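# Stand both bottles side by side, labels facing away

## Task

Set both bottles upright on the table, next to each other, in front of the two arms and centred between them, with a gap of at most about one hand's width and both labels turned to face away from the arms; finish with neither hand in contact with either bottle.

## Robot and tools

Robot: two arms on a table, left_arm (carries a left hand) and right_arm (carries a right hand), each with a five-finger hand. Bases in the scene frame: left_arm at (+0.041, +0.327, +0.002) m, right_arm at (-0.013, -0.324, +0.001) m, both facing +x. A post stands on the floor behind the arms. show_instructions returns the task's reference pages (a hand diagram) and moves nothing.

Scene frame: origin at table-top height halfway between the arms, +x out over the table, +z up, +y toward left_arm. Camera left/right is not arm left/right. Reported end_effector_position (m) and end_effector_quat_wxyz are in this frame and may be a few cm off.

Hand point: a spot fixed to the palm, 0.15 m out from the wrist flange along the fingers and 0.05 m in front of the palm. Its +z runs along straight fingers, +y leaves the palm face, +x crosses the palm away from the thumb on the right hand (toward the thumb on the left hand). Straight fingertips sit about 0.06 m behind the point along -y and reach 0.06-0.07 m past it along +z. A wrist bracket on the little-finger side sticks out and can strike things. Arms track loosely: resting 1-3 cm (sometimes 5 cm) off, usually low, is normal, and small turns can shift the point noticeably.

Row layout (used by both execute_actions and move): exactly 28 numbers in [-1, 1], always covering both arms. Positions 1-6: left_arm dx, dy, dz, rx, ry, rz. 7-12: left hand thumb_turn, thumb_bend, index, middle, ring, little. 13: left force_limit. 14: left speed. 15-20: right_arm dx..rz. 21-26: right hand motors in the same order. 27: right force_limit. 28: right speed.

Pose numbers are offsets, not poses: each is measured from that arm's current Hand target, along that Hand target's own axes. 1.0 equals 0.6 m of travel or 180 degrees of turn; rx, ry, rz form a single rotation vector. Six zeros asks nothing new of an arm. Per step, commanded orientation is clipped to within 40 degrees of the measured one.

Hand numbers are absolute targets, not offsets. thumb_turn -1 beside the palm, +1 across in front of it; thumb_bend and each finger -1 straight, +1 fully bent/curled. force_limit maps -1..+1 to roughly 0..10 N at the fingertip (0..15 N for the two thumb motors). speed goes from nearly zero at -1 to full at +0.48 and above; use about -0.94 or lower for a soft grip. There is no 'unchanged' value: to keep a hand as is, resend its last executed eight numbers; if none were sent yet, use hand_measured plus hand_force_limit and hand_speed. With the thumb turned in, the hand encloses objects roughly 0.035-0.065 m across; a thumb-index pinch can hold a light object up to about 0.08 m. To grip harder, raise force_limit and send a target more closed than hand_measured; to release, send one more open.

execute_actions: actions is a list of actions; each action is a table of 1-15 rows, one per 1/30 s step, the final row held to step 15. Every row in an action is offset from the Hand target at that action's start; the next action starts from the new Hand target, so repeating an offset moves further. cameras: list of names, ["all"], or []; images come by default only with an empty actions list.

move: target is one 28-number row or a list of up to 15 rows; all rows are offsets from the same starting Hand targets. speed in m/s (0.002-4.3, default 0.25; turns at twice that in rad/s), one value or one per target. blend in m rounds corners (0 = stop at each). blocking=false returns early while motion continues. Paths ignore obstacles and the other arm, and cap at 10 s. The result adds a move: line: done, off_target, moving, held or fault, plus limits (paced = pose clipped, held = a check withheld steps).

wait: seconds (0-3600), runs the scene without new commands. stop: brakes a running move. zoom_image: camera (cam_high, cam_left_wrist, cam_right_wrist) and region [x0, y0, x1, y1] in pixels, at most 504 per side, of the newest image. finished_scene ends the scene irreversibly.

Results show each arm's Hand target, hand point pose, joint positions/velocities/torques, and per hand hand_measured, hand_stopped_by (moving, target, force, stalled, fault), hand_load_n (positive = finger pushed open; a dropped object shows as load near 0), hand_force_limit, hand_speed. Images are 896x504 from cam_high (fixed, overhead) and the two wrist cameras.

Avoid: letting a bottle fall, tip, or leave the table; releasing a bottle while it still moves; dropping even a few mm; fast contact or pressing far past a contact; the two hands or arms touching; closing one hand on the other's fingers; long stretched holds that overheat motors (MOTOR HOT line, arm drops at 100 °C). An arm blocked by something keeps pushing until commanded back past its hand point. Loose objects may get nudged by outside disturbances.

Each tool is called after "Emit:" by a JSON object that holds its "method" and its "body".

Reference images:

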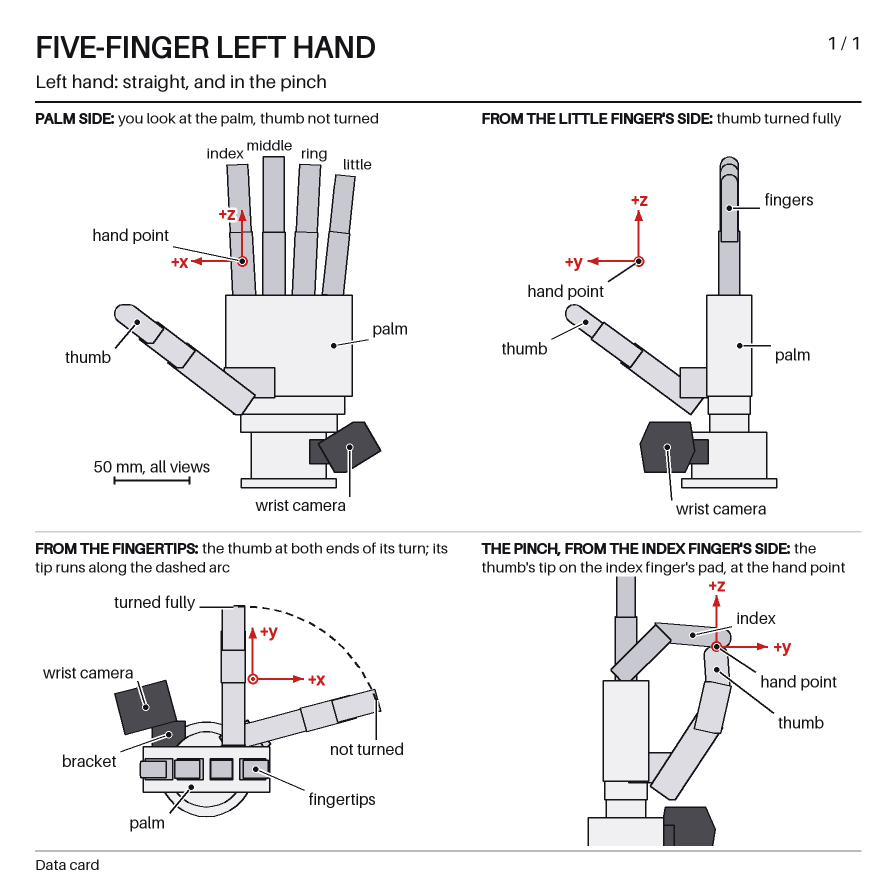

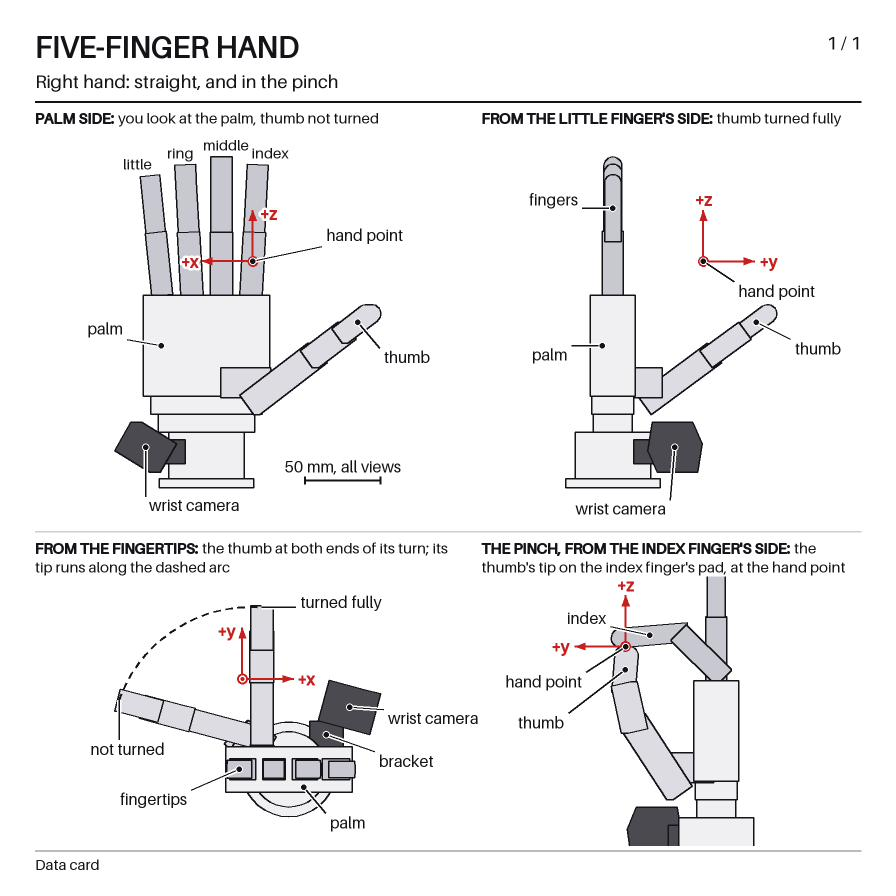

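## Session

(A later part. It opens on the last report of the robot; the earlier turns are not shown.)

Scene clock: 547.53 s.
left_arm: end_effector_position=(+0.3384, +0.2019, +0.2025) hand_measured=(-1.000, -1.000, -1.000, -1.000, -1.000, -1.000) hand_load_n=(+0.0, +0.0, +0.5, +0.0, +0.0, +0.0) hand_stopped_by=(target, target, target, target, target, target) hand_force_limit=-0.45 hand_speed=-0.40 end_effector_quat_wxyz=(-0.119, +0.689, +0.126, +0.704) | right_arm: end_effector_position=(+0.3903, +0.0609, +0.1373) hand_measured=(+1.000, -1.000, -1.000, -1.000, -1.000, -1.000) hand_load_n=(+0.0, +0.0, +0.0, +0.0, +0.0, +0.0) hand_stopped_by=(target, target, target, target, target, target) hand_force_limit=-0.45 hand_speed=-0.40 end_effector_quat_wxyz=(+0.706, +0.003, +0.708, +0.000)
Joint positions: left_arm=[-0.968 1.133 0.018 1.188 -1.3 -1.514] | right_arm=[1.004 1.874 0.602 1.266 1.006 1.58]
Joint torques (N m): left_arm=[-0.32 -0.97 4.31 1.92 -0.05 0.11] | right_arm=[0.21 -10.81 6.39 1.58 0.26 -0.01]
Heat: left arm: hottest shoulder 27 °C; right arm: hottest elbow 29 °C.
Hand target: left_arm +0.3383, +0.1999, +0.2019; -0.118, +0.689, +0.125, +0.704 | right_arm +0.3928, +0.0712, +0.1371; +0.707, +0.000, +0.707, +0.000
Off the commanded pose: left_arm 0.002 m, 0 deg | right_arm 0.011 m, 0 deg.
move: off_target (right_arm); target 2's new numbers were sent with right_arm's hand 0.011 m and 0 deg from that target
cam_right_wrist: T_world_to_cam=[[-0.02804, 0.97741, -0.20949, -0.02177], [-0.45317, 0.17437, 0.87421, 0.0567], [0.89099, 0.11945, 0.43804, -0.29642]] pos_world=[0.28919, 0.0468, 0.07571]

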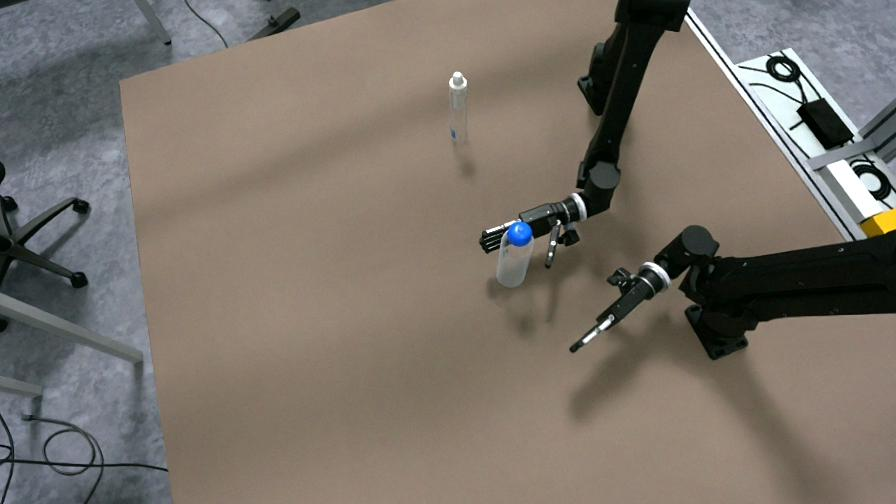

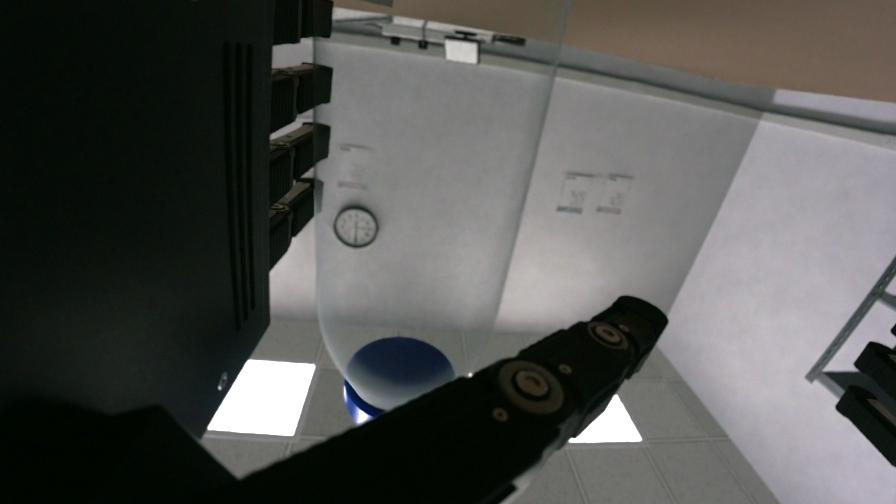

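Emit:
{"method": "move", "body": {"target": [[0,0,0,0,0,0,-1,-1,-1,-1,-1,-1,-0.45,-0.4,0,0.003,0.032,0,0,0,1,-1,-1,-1,-1,-1,-0.45,-0.4],[0,0,0,0,0,0,-1,-1,-1,-1,-1,-1,-0.45,-0.4,0,0.003,0.032,0,0,0,1,-1,-0.15,-0.15,-0.15,-0.15,-0.7,-0.7]], "speed": 0.05, "cameras": ["cam_high","cam_right_wrist"]}}

Emit:
{"method": "zoom_image", "body": {"camera": "cam_high", "region": [450, 190, 570, 310]}}

Scene clock: 553.57 s.
left_arm: end_effector_position=(+0.3384, +0.2019, +0.2025) hand_measured=(-1.000, -1.000, -1.000, -1.000, -1.000, -1.000) hand_load_n=(+0.0, +0.0, +0.0, +0.0, +0.0, +0.0) hand_stopped_by=(target, target, target, target, target, target) hand_force_limit=-0.45 hand_speed=-0.40 end_effector_quat_wxyz=(-0.119, +0.689, +0.126, +0.704) | right_arm: end_effector_position=(+0.4041, +0.0669, +0.1369) hand_measured=(+1.000, -1.000, -0.150, -0.150, -0.150, -0.150) hand_load_n=(-0.5, +0.0, +0.0, +0.0, +0.0, +0.0) hand_stopped_by=(target, target, target, target, target, target) hand_force_limit=-0.70 hand_speed=-0.70 end_effector_quat_wxyz=(+0.706, +0.000, +0.708, +0.003)
Joint positions: left_arm=[-0.968 1.133 0.018 1.188 -1.3 -1.514] | right_arm=[0.98 1.887 0.635 1.246 0.975 1.58]
Joint torques (N m): left_arm=[-0.26 -1.2 4.34 2 -0.04 0.13] | right_arm=[-1.03 -11.28 6.68 1.63 0.03 0]
Heat: left arm: hottest shoulder 27 °C; right arm: hottest elbow 29 °C.
Hand target: left_arm +0.3383, +0.1999, +0.2019; -0.118, +0.689, +0.125, +0.704 | right_arm +0.4120, +0.0729, +0.1372; +0.707, +0.000, +0.707, +0.000
Off the commanded pose: left_arm 0.002 m, 0 deg | right_arm 0.010 m, 0 deg.
move: done
cam_right_wrist: T_world_to_cam=[[-0.03525, 0.977, -0.21032, -0.02423], [-0.45375, 0.17186, 0.8744, 0.06265], [0.89043, 0.12625, 0.43726, -0.30942]] pos_world=[0.30309, 0.05197, 0.07541]

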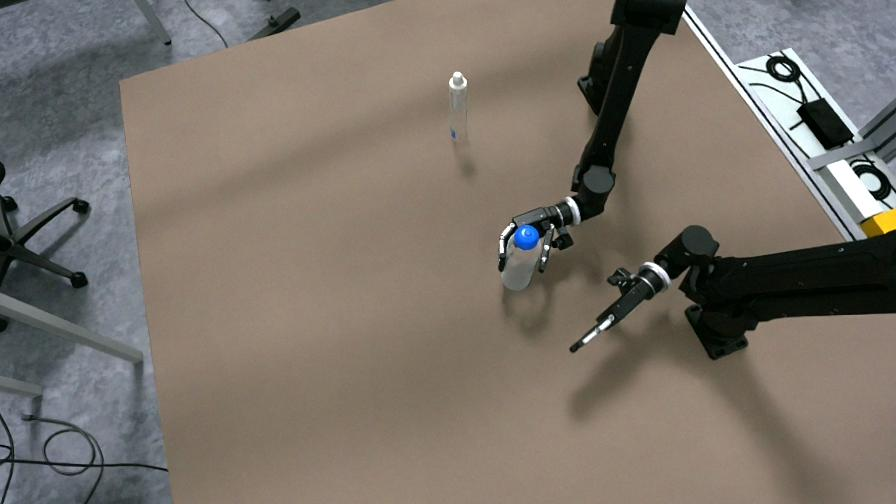

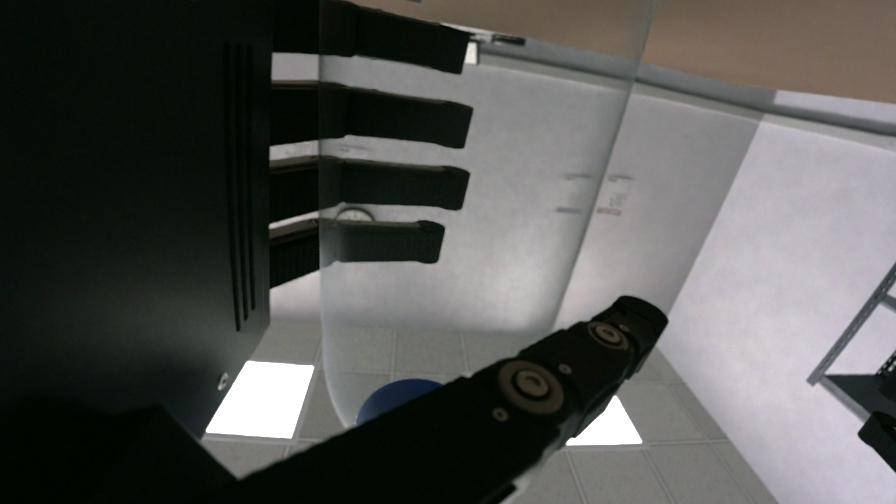

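Scaled by 4.200.

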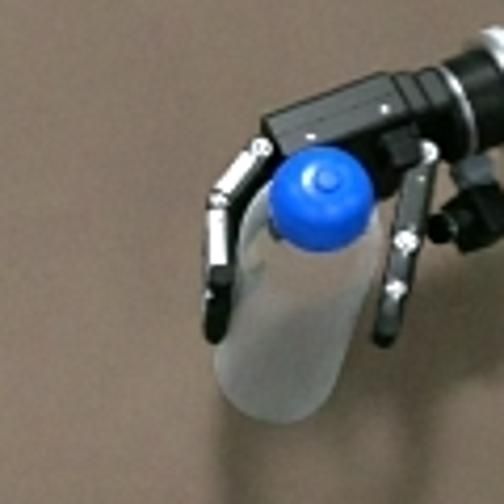

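Emit:
{"method": "move", "body": {"target": [0,0,0,0,0,0,-1,-1,-1,-1,-1,-1,-0.45,-0.4,0,0,0,0,0,0,1,-0.3,-0.15,-0.15,-0.15,-0.15,-0.75,-0.85], "speed": 0.05, "cameras": ["cam_high"]}}

Emit:
{"method": "zoom_image", "body": {"camera": "cam_high", "region": [450, 190, 570, 310]}}

Scene clock: 559.73 s.
left_arm: end_effector_position=(+0.3384, +0.2019, +0.2025) hand_measured=(-1.000, -1.000, -1.000, -1.000, -1.000, -1.000) hand_load_n=(+0.0, +0.0, +0.0, +0.0, +0.0, +0.0) hand_stopped_by=(target, target, target, target, target, target) hand_force_limit=-0.45 hand_speed=-0.40 end_effector_quat_wxyz=(-0.119, +0.689, +0.126, +0.704) | right_arm: end_effector_position=(+0.4041, +0.0669, +0.1367) hand_measured=(+1.000, -0.744, -0.150, -0.150, -0.150, -0.150) hand_load_n=(+0.5, +2.0, +1.5, +0.0, +1.0, +0.5) hand_stopped_by=(target, force, target, target, target, target) hand_force_limit=-0.75 hand_speed=-0.85 end_effector_quat_wxyz=(+0.706, +0.000, +0.708, +0.003)
Joint positions: left_arm=[-0.968 1.133 0.018 1.188 -1.3 -1.514] | right_arm=[0.98 1.888 0.635 1.246 0.975 1.58]
Joint torques (N m): left_arm=[-0.5 -0.91 4.31 1.94 -0.05 0.13] | right_arm=[-0.97 -11.22 6.67 1.57 0.04 0.01]
Heat: left arm: hottest shoulder 27 °C; right arm: hottest elbow 29 °C.
Hand target: left_arm +0.3383, +0.1999, +0.2019; -0.118, +0.689, +0.125, +0.704 | right_arm +0.4120, +0.0729, +0.1371; +0.707, +0.000, +0.707, +0.000
Off the commanded pose: left_arm 0.002 m, 0 deg | right_arm 0.010 m, 0 deg.
move: done

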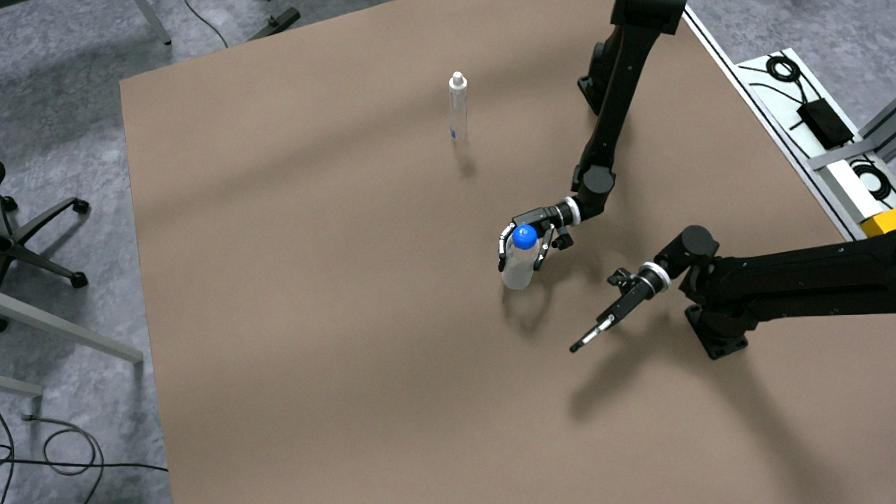

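Scaled by 4.200.

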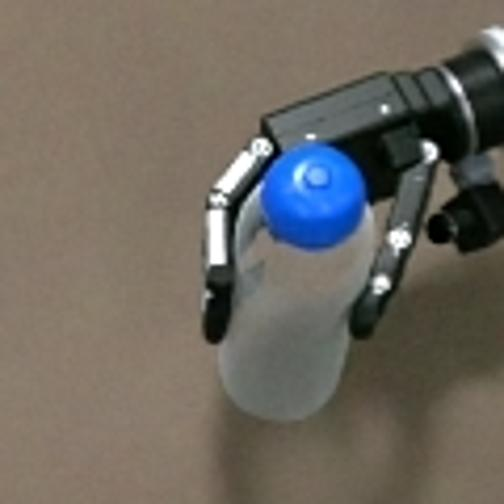

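Emit:
{"method": "move", "body": {"target": [[0,0,0,0,0,0,-1,-1,-1,-1,-1,-1,-0.45,-0.4,0,0,0,0,0,0,1,-0.3,0.3,0.3,0.3,0.3,-0.6,-0.85]], "speed": 0.05, "cameras": ["cam_high"]}}

Emit:
{"method": "zoom_image", "body": {"camera": "cam_high", "region": [450, 190, 570, 310]}}

Scene clock: 563.40 s.
left_arm: end_effector_position=(+0.3384, +0.2019, +0.2025) hand_measured=(-1.000, -1.000, -1.000, -1.000, -1.000, -1.000) hand_load_n=(+0.0, +0.0, +0.0, +0.0, +0.0, +0.0) hand_stopped_by=(target, target, target, target, target, target) hand_force_limit=-0.45 hand_speed=-0.40 end_effector_quat_wxyz=(-0.119, +0.689, +0.126, +0.704) | right_arm: end_effector_position=(+0.4041, +0.0669, +0.1367) hand_measured=(+1.000, -0.746, -0.138, -0.124, -0.124, -0.110) hand_load_n=(+3.0, +5.0, +1.5, +2.5, +1.5, +2.0) hand_stopped_by=(target, force, force, force, force, force) hand_force_limit=-0.60 hand_speed=-0.85 end_effector_quat_wxyz=(+0.706, +0.000, +0.708, +0.003)
Joint positions: left_arm=[-0.968 1.133 0.018 1.188 -1.3 -1.514] | right_arm=[0.98 1.888 0.635 1.246 0.975 1.58]
Joint torques (N m): left_arm=[-0.5 -1.2 4.33 1.95 -0.06 0.12] | right_arm=[-1.03 -11.28 6.68 1.61 0.02 -0.01]
Heat: left arm: hottest shoulder 27 °C; right arm: hottest elbow 29 °C.
Hand target: left_arm +0.3383, +0.1999, +0.2019; -0.118, +0.689, +0.125, +0.704 | right_arm +0.4120, +0.0729, +0.1372; +0.707, +0.000, +0.707, +0.000
Off the commanded pose: left_arm 0.002 m, 0 deg | right_arm 0.010 m, 0 deg.
move: done

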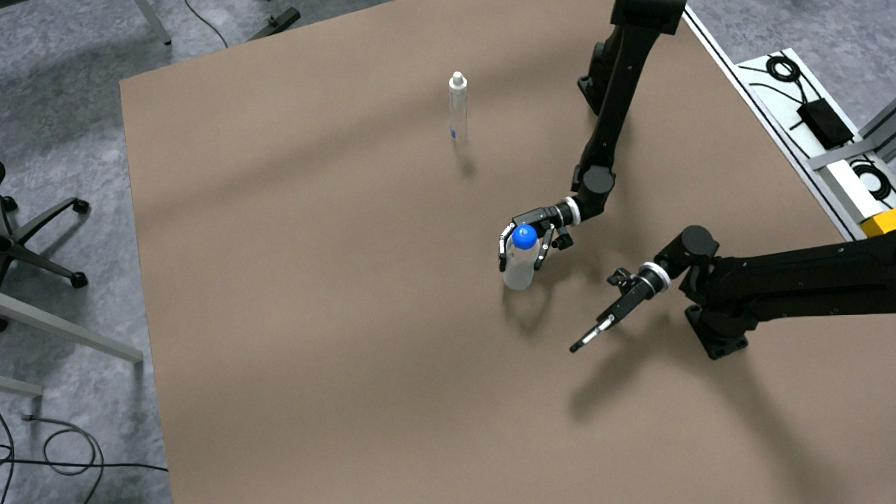

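Scaled by 4.200.

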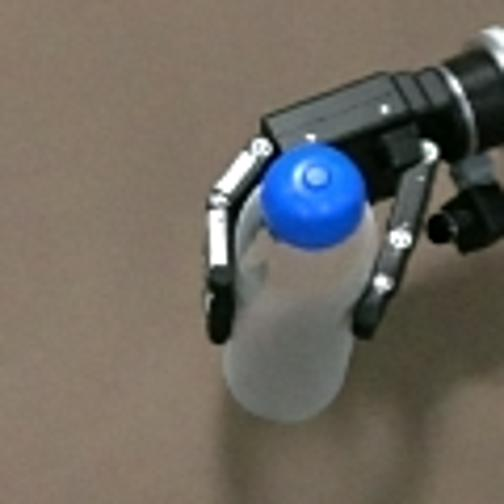

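Emit:
{"method": "move", "body": {"target": [[0,0,0,0,0,0,-1,-1,-1,-1,-1,-1,-0.45,-0.4,0,0,0,0,0,0,1,-0.3,0.32,0.32,0.32,0.32,-0.45,-0.85],[0,0,0,0,0,0,-1,-1,-1,-1,-1,-1,-0.45,-0.4,-0.05,0,0,0,0,0,1,-0.3,0.32,0.32,0.32,0.32,-0.45,-0.85]], "speed": 0.05, "cameras": ["cam_high"]}}

Emit:
{"method": "zoom_image", "body": {"camera": "cam_high", "region": [450, 190, 570, 310]}}

Scene clock: 576.10 s.
left_arm: end_effector_position=(+0.3384, +0.2019, +0.2025) hand_measured=(-1.000, -1.000, -1.000, -1.000, -1.000, -1.000) hand_load_n=(+0.0, +0.0, +0.5, +0.0, +0.0, +0.0) hand_stopped_by=(target, target, target, target, target, target) hand_force_limit=-0.45 hand_speed=-0.40 end_effector_quat_wxyz=(-0.119, +0.689, +0.126, +0.704) | right_arm: end_effector_position=(+0.4056, +0.0692, +0.1529) hand_measured=(+1.000, -0.746, -0.128, -0.112, -0.098, -0.070) hand_load_n=(+5.5, +7.5, +3.0, +2.0, +2.0, +4.0) hand_stopped_by=(target, force, force, force, force, force) hand_force_limit=-0.45 hand_speed=-0.85 end_effector_quat_wxyz=(+0.701, -0.007, +0.713, -0.005)
Joint positions: left_arm=[-0.968 1.133 0.018 1.188 -1.3 -1.514] | right_arm=[0.98 1.818 0.639 1.151 0.975 1.578]
Joint torques (N m): left_arm=[-0.32 -1.08 4.38 1.98 -0.04 0.11] | right_arm=[-0.91 -13.1 6.8 1.68 0.05 0.01]
Heat: left arm: hottest shoulder 27 °C; right arm: hottest elbow 30 °C.
Hand target: left_arm +0.3383, +0.1999, +0.2019; -0.118, +0.689, +0.125, +0.704 | right_arm +0.4121, +0.0729, +0.1671; +0.707, +0.000, +0.707, +0.000
Off the commanded pose: left_arm 0.002 m, 0 deg | right_arm 0.016 m, 1 deg.
move: off_target (right_arm)

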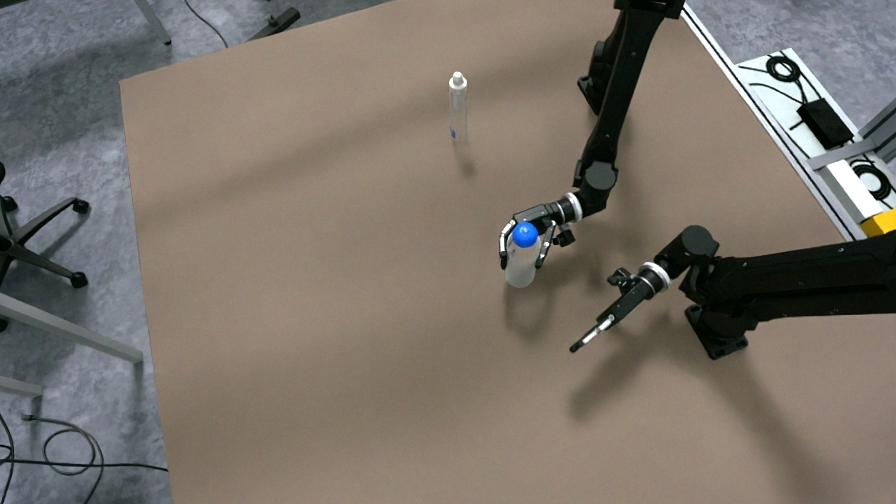

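Scaled by 4.200.

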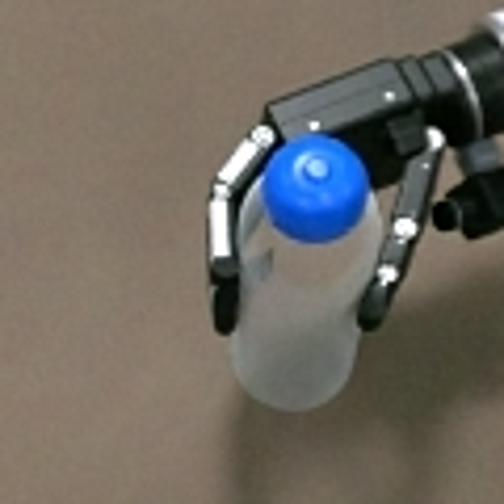

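Emit:
{"method": "move", "body": {"target": [[0,0,0,0,0,0,-1,-1,-1,-1,-1,-1,-0.45,-0.4,-0.0333,0,0,0,0,0,1,-0.3,0.32,0.32,0.32,0.32,-0.45,-0.85],[0,0,0,0,0,0,-1,-1,-1,-1,-1,-1,-0.45,-0.4,-0.0333,-0.025,0,-0.3611,0,0,1,-0.3,0.32,0.32,0.32,0.32,-0.45,-0.85]], "speed": [0.08,0.15], "cameras": ["cam_high"]}}

Emit:
{"method": "zoom_image", "body": {"camera": "cam_high", "region": [430, 170, 570, 310]}}

Scene clock: 583.93 s.
left_arm: end_effector_position=(+0.3384, +0.2019, +0.2025) hand_measured=(-1.000, -1.000, -1.000, -1.000, -1.000, -1.000) hand_load_n=(+0.0, +0.0, +0.0, +0.0, +0.0, +0.0) hand_stopped_by=(target, target, target, target, target, target) hand_force_limit=-0.45 hand_speed=-0.40 end_effector_quat_wxyz=(-0.119, +0.689, +0.126, +0.704) | right_arm: end_effector_position=(+0.3989, +0.0559, +0.1813) hand_measured=(+1.000, -0.746, -0.128, -0.112, -0.098, -0.070) hand_load_n=(+5.5, +7.5, +2.5, +2.0, +2.0, +4.0) hand_stopped_by=(target, force, force, force, force, force) hand_force_limit=-0.45 hand_speed=-0.85 end_effector_quat_wxyz=(+0.589, -0.378, +0.602, +0.384)
Joint positions: left_arm=[-0.968 1.133 0.018 1.188 -1.3 -1.514] | right_arm=[0.436 1.776 0.707 1.052 -0.703 1.577]
Joint torques (N m): left_arm=[-0.21 -1.14 4.36 1.95 -0.03 0.11] | right_arm=[-1.08 -11.4 8.85 1.66 0.01 0.02]
Heat: left arm: hottest shoulder 27 °C; right arm: hottest elbow 29 °C.
Hand target: left_arm +0.3383, +0.1999, +0.2019; -0.118, +0.689, +0.125, +0.704 | right_arm +0.4120, +0.0579, +0.1870; +0.596, -0.380, +0.596, +0.380
Off the commanded pose: left_arm 0.002 m, 0 deg | right_arm 0.015 m, 1 deg.
move: off_target (right_arm)

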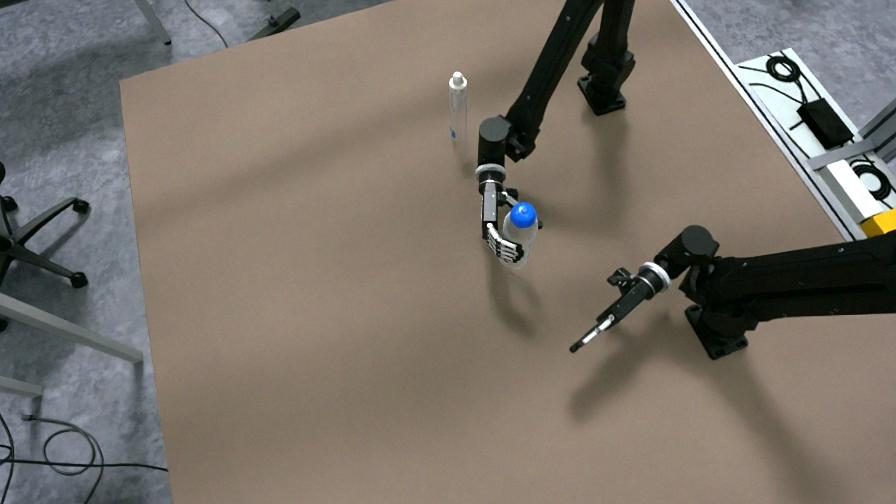

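Scaled by 3.600.

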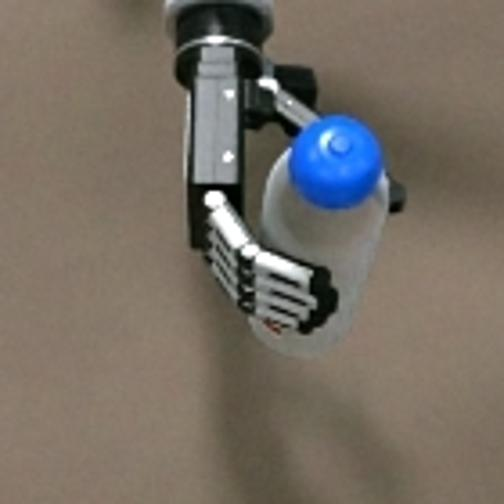

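Emit:
{"method": "zoom_image", "body": {"camera": "cam_high", "region": [485, 190, 555, 280]}}

Scaled by 5.600.

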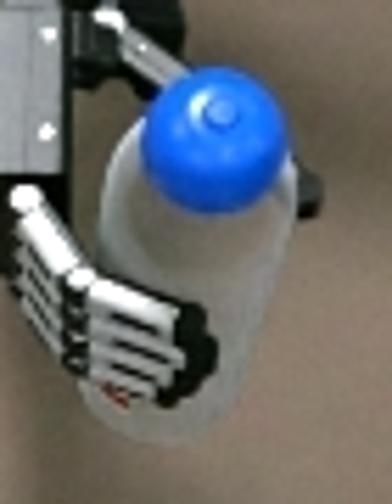

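Emit:
{"method": "move", "body": {"target": [0,0,0,0,0,0,-1,-1,-1,-1,-1,-1,-0.45,-0.4,0.0583,0,0,0,0,0,1,-0.3,0.32,0.32,0.32,0.32,-0.45,-0.85], "speed": 0.06, "cameras": []}}

Scene clock: 595.10 s.
left_arm: end_effector_position=(+0.3384, +0.2019, +0.2025) hand_measured=(-1.000, -1.000, -1.000, -1.000, -1.000, -1.000) hand_load_n=(+0.0, +0.0, +0.0, -0.5, +0.0, +0.0) hand_stopped_by=(target, target, target, target, target, target) hand_force_limit=-0.45 hand_speed=-0.40 end_effector_quat_wxyz=(-0.119, +0.689, +0.126, +0.704) | right_arm: end_effector_position=(+0.4000, +0.0565, +0.1421) hand_measured=(+1.000, -0.746, -0.128, -0.112, -0.098, -0.070) hand_load_n=(+5.5, +8.0, +3.0, +2.0, +2.0, +4.5) hand_stopped_by=(target, force, force, force, force, force) hand_force_limit=-0.45 hand_speed=-0.85 end_effector_quat_wxyz=(+0.578, -0.377, +0.613, +0.385)
Joint positions: left_arm=[-0.968 1.133 0.018 1.188 -1.3 -1.514] | right_arm=[0.436 1.879 0.707 1.126 -0.704 1.577]
Joint torques (N m): left_arm=[-0.26 -1.03 4.38 2 -0.05 0.14] | right_arm=[-1.26 -12.04 7.88 2.8 0 0.02]
Heat: left arm: hottest shoulder 27 °C; right arm: hottest elbow 31 °C.
Hand target: left_arm +0.3383, +0.1999, +0.2019; -0.118, +0.689, +0.125, +0.704 | right_arm +0.4119, +0.0579, +0.1520; +0.596, -0.380, +0.596, +0.380
Off the commanded pose: left_arm 0.002 m, 0 deg | right_arm 0.016 m, 3 deg.
move: off_target (right_arm)

Emit:
{"method": "move", "body": {"target": [0,0,0,0,0,0,-1,-1,-1,-1,-1,-1,-0.45,-0.4,0,0,0,0,-0.0135,-0.0135,1,-0.3,0.32,0.32,0.32,0.32,-0.45,-0.85], "speed": 0.06, "cameras": []}}

Scene clock: 602.33 s.
left_arm: end_effector_position=(+0.3384, +0.2019, +0.2025) hand_measured=(-1.000, -1.000, -1.000, -1.000, -1.000, -1.000) hand_load_n=(+0.0, +0.0, +0.0, +0.0, +0.0, +0.0) hand_stopped_by=(target, target, target, target, target, target) hand_force_limit=-0.45 hand_speed=-0.40 end_effector_quat_wxyz=(-0.119, +0.689, +0.126, +0.704) | right_arm: end_effector_position=(+0.4013, +0.0570, +0.1447) hand_measured=(+1.000, -0.746, -0.128, -0.112, -0.098, -0.070) hand_load_n=(+5.5, +7.5, +3.5, +2.0, +2.0, +4.0) hand_stopped_by=(target, force, force, force, force, force) hand_force_limit=-0.45 hand_speed=-0.85 end_effector_quat_wxyz=(+0.600, -0.381, +0.591, +0.381)
Joint positions: left_arm=[-0.968 1.133 0.018 1.188 -1.3 -1.514] | right_arm=[0.436 1.909 0.718 1.206 -0.704 1.573]
Joint torques (N m): left_arm=[-0.26 -1.2 4.37 1.98 -0.06 0.12] | right_arm=[-1.03 -11.93 7.5 2.74 0.05 0]
Heat: left arm: hottest shoulder 27 °C; right arm: hottest elbow 31 °C.
Hand target: left_arm +0.3383, +0.1999, +0.2019; -0.118, +0.689, +0.125, +0.704 | right_arm +0.4122, +0.0579, +0.1522; +0.617, -0.384, +0.575, +0.375
Off the commanded pose: left_arm 0.002 m, 0 deg | right_arm 0.013 m, 3 deg.
move: off_target (right_arm)

Emit:
{"method": "move", "body": {"target": [0,0,0,0,0,0,-1,-1,-1,-1,-1,-1,-0.45,-0.4,0.01,0,0,0,0,0,1,-0.3,0.32,0.32,0.32,0.32,-0.45,-0.85], "speed": 0.03, "cameras": []}}

Emit:
{"method": "move", "body": {"target": [0,0,0,0,0,0,-1,-1,-1,-1,-1,-1,-0.45,-0.4,0.007,0,0,0,0,0,1,-0.3,0.32,0.32,0.32,0.32,-0.45,-0.85], "speed": 0.03, "cameras": []}}

Scene clock: 606.97 s.
left_arm: end_effector_position=(+0.3384, +0.2019, +0.2025) hand_measured=(-1.000, -1.000, -1.000, -1.000, -1.000, -1.000) hand_load_n=(-0.5, +0.0, +0.0, +0.0, +0.0, +0.0) hand_stopped_by=(target, target, target, target, target, target) hand_force_limit=-0.45 hand_speed=-0.40 end_effector_quat_wxyz=(-0.119, +0.689, +0.126, +0.704) | right_arm: end_effector_position=(+0.4019, +0.0573, +0.1388) hand_measured=(+1.000, -0.746, -0.128, -0.112, -0.098, -0.070) hand_load_n=(+5.5, +7.5, +3.0, +2.0, +2.0, +4.5) hand_stopped_by=(target, force, force, force, force, force) hand_force_limit=-0.45 hand_speed=-0.85 end_effector_quat_wxyz=(+0.601, -0.381, +0.590, +0.381)
Joint positions: left_arm=[-0.968 1.133 0.018 1.188 -1.3 -1.514] | right_arm=[0.436 1.928 0.721 1.222 -0.704 1.572]
Joint torques (N m): left_arm=[-0.32 -1.03 4.37 1.94 -0.04 0.13] | right_arm=[-1.03 -12.22 7.3 2.77 0.05 0]
Heat: left arm: hottest shoulder 27 °C; right arm: hottest elbow 31 °C.
Hand target: left_arm +0.3383, +0.1999, +0.2019; -0.118, +0.689, +0.125, +0.704 | right_arm +0.4125, +0.0580, +0.1461; +0.617, -0.384, +0.575, +0.375
Off the commanded pose: left_arm 0.002 m, 0 deg | right_arm 0.013 m, 3 deg.
move: off_target (right_arm)

Scene clock: 607.53 s.
left_arm: end_effector_position=(+0.3384, +0.2019, +0.2025) hand_measured=(-1.000, -1.000, -1.000, -1.000, -1.000, -1.000) hand_load_n=(+0.0, +0.0, +0.0, +0.0, +0.0, +0.0) hand_stopped_by=(target, target, target, target, target, target) hand_force_limit=-0.45 hand_speed=-0.40 end_effector_quat_wxyz=(-0.119, +0.689, +0.126, +0.704) | right_arm: end_effector_position=(+0.4024, +0.0576, +0.1374) hand_measured=(+1.000, -0.746, -0.128, -0.112, -0.098, -0.070) hand_load_n=(+5.0, +7.5, +3.5, +2.0, +2.0, +3.5) hand_stopped_by=(target, force, force, force, force, force) hand_force_limit=-0.45 hand_speed=-0.85 end_effector_quat_wxyz=(+0.603, -0.382, +0.588, +0.381)
Joint positions: left_arm=[-0.968 1.133 0.018 1.188 -1.3 -1.514] | right_arm=[0.436 1.937 0.724 1.236 -0.705 1.572]
Joint torques (N m): left_arm=[-0.32 -1.03 4.31 1.96 -0.05 0.12] | right_arm=[-1.08 -12.22 7.12 2.66 0.07 0]
Heat: left arm: hottest shoulder 27 °C; right arm: hottest elbow 31 °C.
Hand target: left_arm +0.3383, +0.1999, +0.2019; -0.118, +0.689, +0.125, +0.704 | right_arm +0.4126, +0.0581, +0.1419; +0.617, -0.384, +0.575, +0.375
Off the commanded pose: left_arm 0.002 m, 0 deg | right_arm 0.011 m, 2 deg.
move: off_target (right_arm)

Emit:
{"method": "move", "body": {"target": [0,0,0,0,0,0,-1,-1,-1,-1,-1,-1,-0.45,-0.4,0.005,0,0,0,0,0,1,-0.3,0.32,0.32,0.32,0.32,-0.45,-0.85], "speed": 0.03, "cameras": ["cam_high"]}}

Emit:
{"method": "zoom_image", "body": {"camera": "cam_high", "region": [470, 190, 570, 290]}}

Scene clock: 611.10 s.
left_arm: end_effector_position=(+0.3384, +0.2019, +0.2025) hand_measured=(-1.000, -1.000, -1.000, -1.000, -1.000, -1.000) hand_load_n=(+0.0, +0.0, +0.0, +0.0, +0.0, +0.0) hand_stopped_by=(target, target, target, target, target, target) hand_force_limit=-0.45 hand_speed=-0.40 end_effector_quat_wxyz=(-0.119, +0.689, +0.126, +0.704) | right_arm: end_effector_position=(+0.4028, +0.0579, +0.1371) hand_measured=(+1.000, -0.746, -0.128, -0.112, -0.098, -0.070) hand_load_n=(+5.5, +7.5, +3.5, +2.0, +2.0, +3.5) hand_stopped_by=(target, force, force, force, force, force) hand_force_limit=-0.45 hand_speed=-0.85 end_effector_quat_wxyz=(+0.605, -0.382, +0.585, +0.381)
Joint positions: left_arm=[-0.968 1.133 0.018 1.188 -1.3 -1.514] | right_arm=[0.436 1.943 0.727 1.246 -0.705 1.572]
Joint torques (N m): left_arm=[-0.26 -0.97 4.42 1.95 -0.06 0.12] | right_arm=[-1.03 -11.81 6.93 2.52 0.1 0.01]
Heat: left arm: hottest shoulder 27 °C; right arm: hottest elbow 31 °C.
Hand target: left_arm +0.3383, +0.1999, +0.2019; -0.118, +0.689, +0.125, +0.704 | right_arm +0.4128, +0.0581, +0.1389; +0.617, -0.384, +0.575, +0.375
Off the commanded pose: left_arm 0.002 m, 0 deg | right_arm 0.010 m, 2 deg.
move: done

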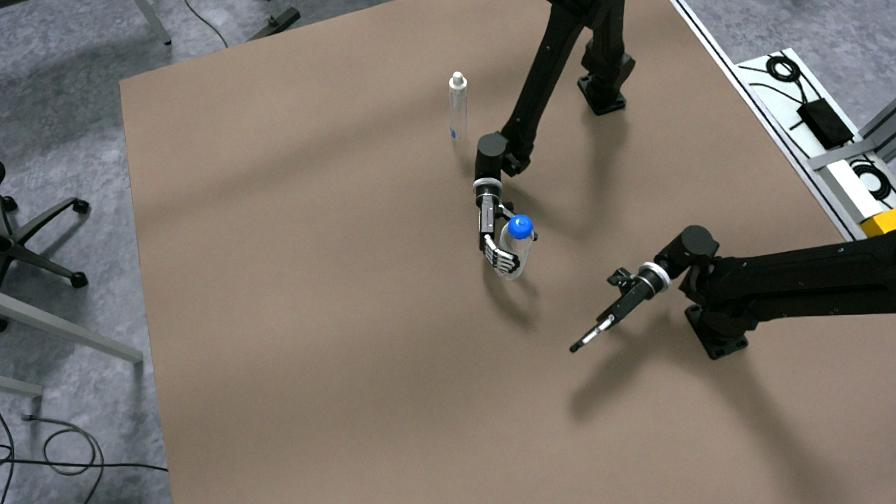

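Scaled by 5.040.

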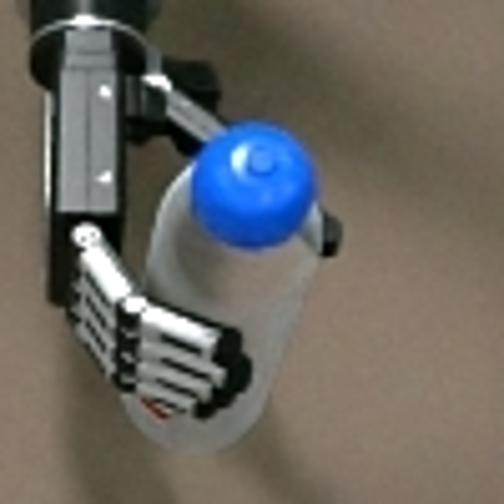

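Emit:
{"method": "move", "body": {"target": [[0,0,0,0,0,0,-1,-1,-1,-1,-1,-1,-0.45,-0.4,0,0,0,0,0,0,1,-1,-0.3,-0.3,-0.3,-0.3,-0.45,-0.8],[0,0,0,0,0,0,-1,-1,-1,-1,-1,-1,-0.45,-0.4,0,0,0,0,0,0,1,-1,-1,-1,-1,-1,-0.45,-0.6]], "speed": 0.03, "cameras": ["cam_high"]}}

Emit:
{"method": "zoom_image", "body": {"camera": "cam_high", "region": [470, 190, 570, 290]}}

Scene clock: 617.90 s.
left_arm: end_effector_position=(+0.3384, +0.2019, +0.2025) hand_measured=(-1.000, -1.000, -1.000, -1.000, -1.000, -1.000) hand_load_n=(+0.0, +0.0, +0.0, +0.0, +0.0, +0.0) hand_stopped_by=(target, target, target, target, target, target) hand_force_limit=-0.45 hand_speed=-0.40 end_effector_quat_wxyz=(-0.119, +0.689, +0.126, +0.704) | right_arm: end_effector_position=(+0.4028, +0.0579, +0.1343) hand_measured=(+1.000, -1.000, -1.000, -1.000, -1.000, -1.000) hand_load_n=(+0.0, +0.0, +0.0, +0.0, +0.0, +0.0) hand_stopped_by=(target, target, target, target, target, target) hand_force_limit=-0.45 hand_speed=-0.60 end_effector_quat_wxyz=(+0.604, -0.382, +0.587, +0.381)
Joint positions: left_arm=[-0.968 1.133 0.018 1.188 -1.3 -1.514] | right_arm=[0.436 1.949 0.727 1.246 -0.705 1.572]
Joint torques (N m): left_arm=[-0.38 -1.08 4.31 2.03 -0.04 0.13] | right_arm=[-1.08 -12.22 6.93 2.59 0.1 0]
Heat: left arm: hottest shoulder 26 °C; right arm: hottest elbow 30 °C.
Hand target: left_arm +0.3383, +0.1999, +0.2019; -0.118, +0.689, +0.125, +0.704 | right_arm +0.4128, +0.0581, +0.1389; +0.617, -0.384, +0.576, +0.375
Off the commanded pose: left_arm 0.002 m, 0 deg | right_arm 0.011 m, 2 deg.
move: done; target 2's new numbers were sent with right_arm's hand 0.011 m and 2 deg from that target

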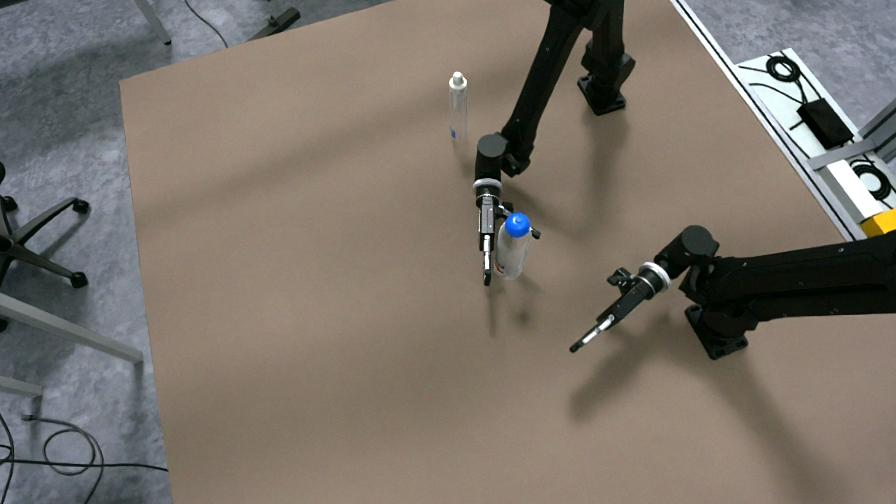

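Scaled by 5.040.

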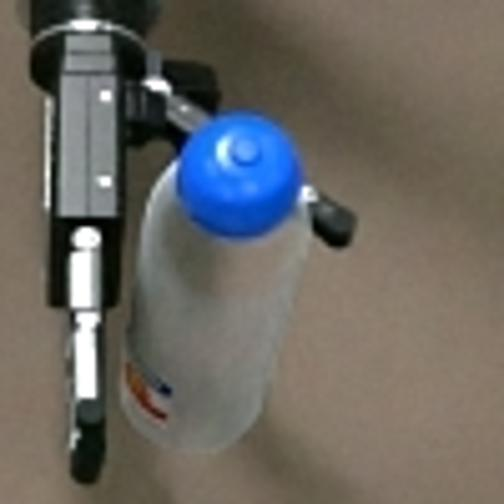

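Emit:
{"method": "move", "body": {"target": [[0,0,0,0,0,0,-1,-1,-1,-1,-1,-1,-0.45,-0.4,-0.0062,-0.0007,-0.1413,0,0,0,1,-1,-1,-1,-1,-1,-0.45,-0.6],[0,0,0,0,0,0,-1,-1,-1,-1,-1,-1,-0.45,-0.4,-0.2785,-0.0435,-0.2638,0.3333,0.0196,0.0051,1,-1,-1,-1,-1,-1,-0.45,-0.6],[0,0,0,0,0,0,-1,-1,-1,-1,-1,-1,-0.45,-0.4,-0.386,-0.3557,-0.7407,0.3333,0.0196,0.0051,-1,-1,-1,-1,-1,-1,-0.45,-0.4]], "speed": [0.06,0.25,0.25], "blend": [0,0.04,0], "cameras": ["cam_high","cam_right_wrist"]}}

Emit:
{"method": "zoom_image", "body": {"camera": "cam_high", "region": [470, 190, 570, 290]}}

Scene clock: 659.40 s.
left_arm: end_effector_position=(+0.3384, +0.2019, +0.2025) hand_measured=(-1.000, -1.000, -1.000, -1.000, -1.000, -1.000) hand_load_n=(+0.0, +0.0, +0.0, +0.0, +0.0, +0.0) hand_stopped_by=(target, target, target, target, target, target) hand_force_limit=-0.45 hand_speed=-0.40 end_effector_quat_wxyz=(-0.119, +0.689, +0.126, +0.704) | right_arm: end_effector_position=(+0.3983, -0.4325, +0.3339) hand_measured=(-1.000, -1.000, -1.000, -1.000, -1.000, -1.000) hand_load_n=(+0.0, +0.0, +0.0, +0.0, +0.0, +0.0) hand_stopped_by=(target, target, target, target, target, target) hand_force_limit=-0.45 hand_speed=-0.40 end_effector_quat_wxyz=(+0.690, -0.016, +0.722, +0.045)
Joint positions: left_arm=[-0.968 1.133 0.018 1.188 -1.3 -1.514] | right_arm=[-0.692 0.997 0.529 0.406 -0.78 1.57]
Joint torques (N m): left_arm=[-0.32 -1.2 4.31 1.92 -0.05 0.13] | right_arm=[-0.79 -4.89 13.72 2.69 0 0.04]
Heat: left arm: hottest shoulder 26 °C; right arm: hottest elbow 30 °C.
Hand target: left_arm +0.3383, +0.1999, +0.2019; -0.118, +0.689, +0.125, +0.704 | right_arm +0.4056, -0.4396, +0.3601; +0.706, -0.031, +0.707, +0.031
Off the commanded pose: left_arm 0.002 m, 0 deg | right_arm 0.028 m, 3 deg.
move: off_target (right_arm); target 3's new numbers were sent with right_arm's hand 0.028 m and 4 deg from that target
cam_right_wrist: T_world_to_cam=[[-0.12502, 0.97734, -0.1708, 0.52756], [-0.428, 0.10218, 0.89799, -0.07462], [0.89509, 0.18537, 0.40552, -0.29305]] pos_world=[0.29632, -0.45366, 0.27596]

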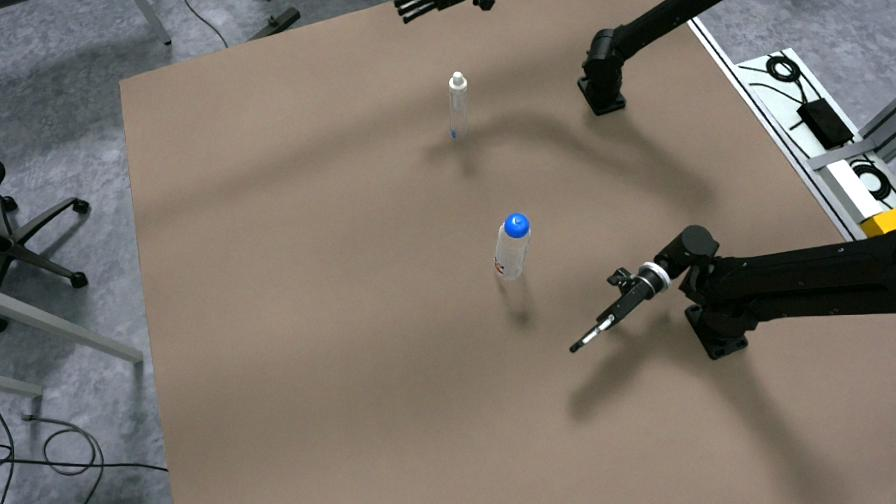

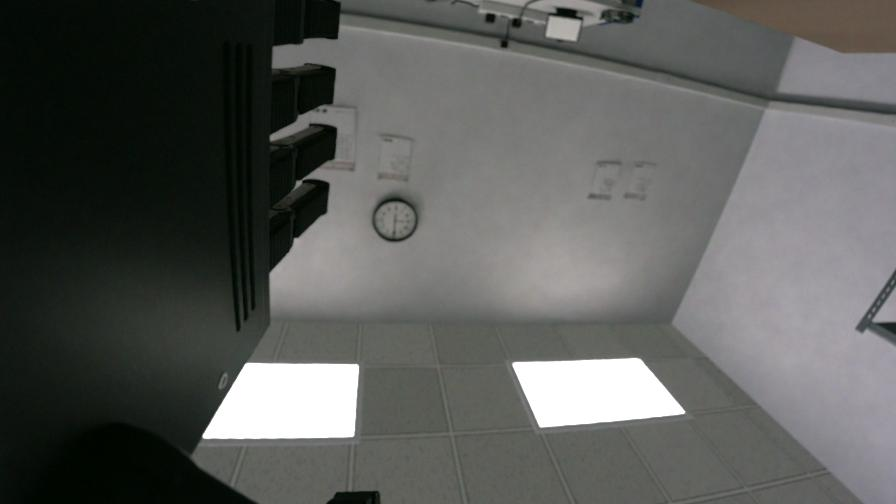

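Scaled by 5.040.

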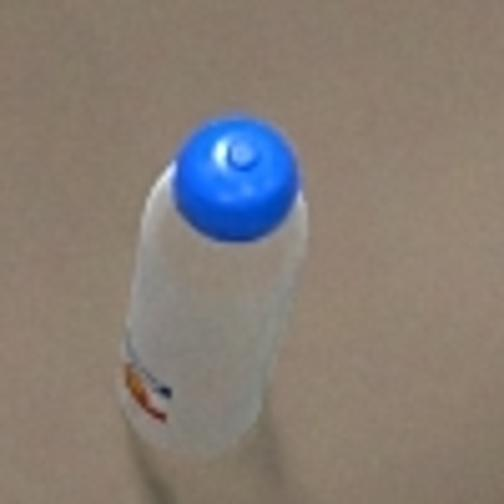

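Emit:
{"method": "move", "body": {"target": [0,0,0,0,0,0,-1,-1,-1,-1,-1,-1,-0.45,-0.4,0.3583,0,0,0,0,0,-1,-1,-1,-1,-1,-1,-0.45,-0.4], "speed": 0.2, "cameras": ["cam_high","cam_right_wrist"]}}

Emit:
{"method": "zoom_image", "body": {"camera": "cam_high", "region": [380, 0, 530, 150]}}

Scene clock: 664.33 s.
left_arm: end_effector_position=(+0.3384, +0.2019, +0.2025) hand_measured=(-1.000, -1.000, -1.000, -1.000, -1.000, -1.000) hand_load_n=(+0.0, +0.0, +0.0, +0.0, +0.0, +0.0) hand_stopped_by=(target, target, target, target, target, target) hand_force_limit=-0.45 hand_speed=-0.40 end_effector_quat_wxyz=(-0.119, +0.689, +0.126, +0.704) | right_arm: end_effector_position=(+0.4041, -0.4369, +0.1434) hand_measured=(-1.000, -1.000, -1.000, -1.000, -1.000, -1.000) hand_load_n=(+0.0, +0.0, +0.0, +0.0, +0.0, +0.0) hand_stopped_by=(target, target, target, target, target, target) hand_force_limit=-0.45 hand_speed=-0.40 end_effector_quat_wxyz=(+0.702, -0.031, +0.711, +0.031)
Joint positions: left_arm=[-0.968 1.133 0.018 1.188 -1.3 -1.514] | right_arm=[-0.692 1.745 0.354 1.372 -0.781 1.558]
Joint torques (N m): left_arm=[-0.5 -0.97 4.34 1.98 -0.04 0.12] | right_arm=[-0.67 -8.41 3.88 2.71 0.08 0.12]
Heat: left arm: hottest shoulder 26 °C; right arm: hottest elbow 31 °C.
Hand target: left_arm +0.3383, +0.1999, +0.2019; -0.118, +0.689, +0.125, +0.704 | right_arm +0.4054, -0.4396, +0.1450; +0.706, -0.031, +0.707, +0.031
Off the commanded pose: left_arm 0.002 m, 0 deg | right_arm 0.004 m, 1 deg.
move: done
cam_right_wrist: T_world_to_cam=[[-0.11948, 0.96962, -0.21345, 0.50053], [-0.45872, 0.13675, 0.87799, 0.1298], [0.88051, 0.20281, 0.42845, -0.20998]] pos_world=[0.30423, -0.46049, 0.08284]

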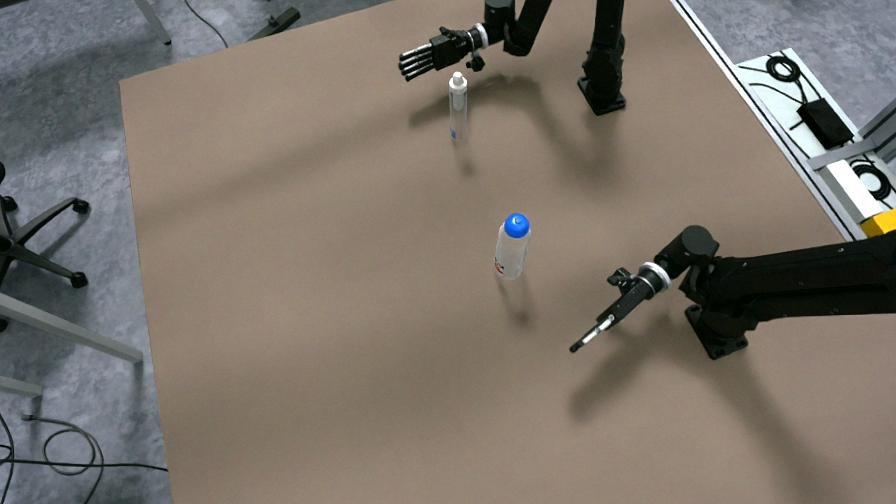

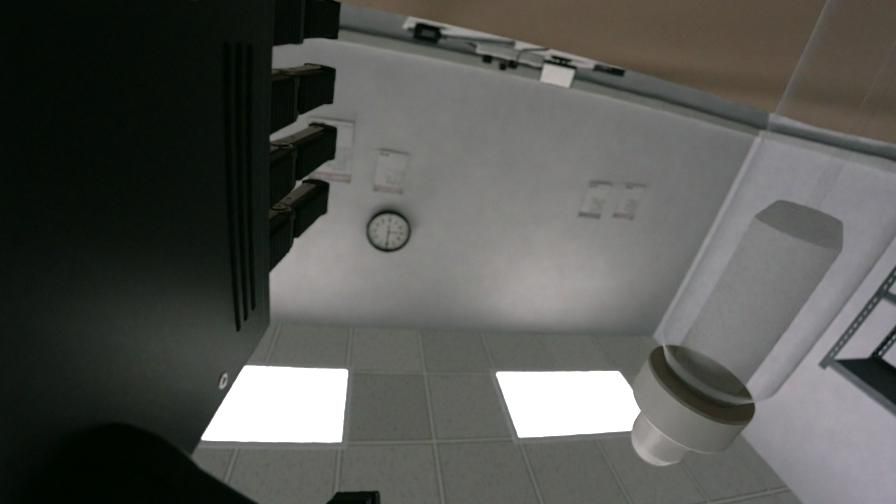

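Scaled by 3.360.

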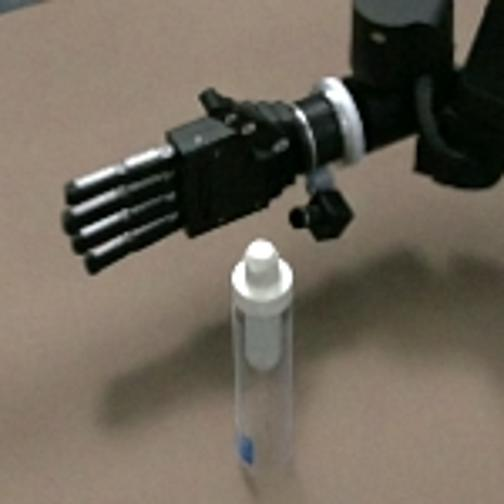

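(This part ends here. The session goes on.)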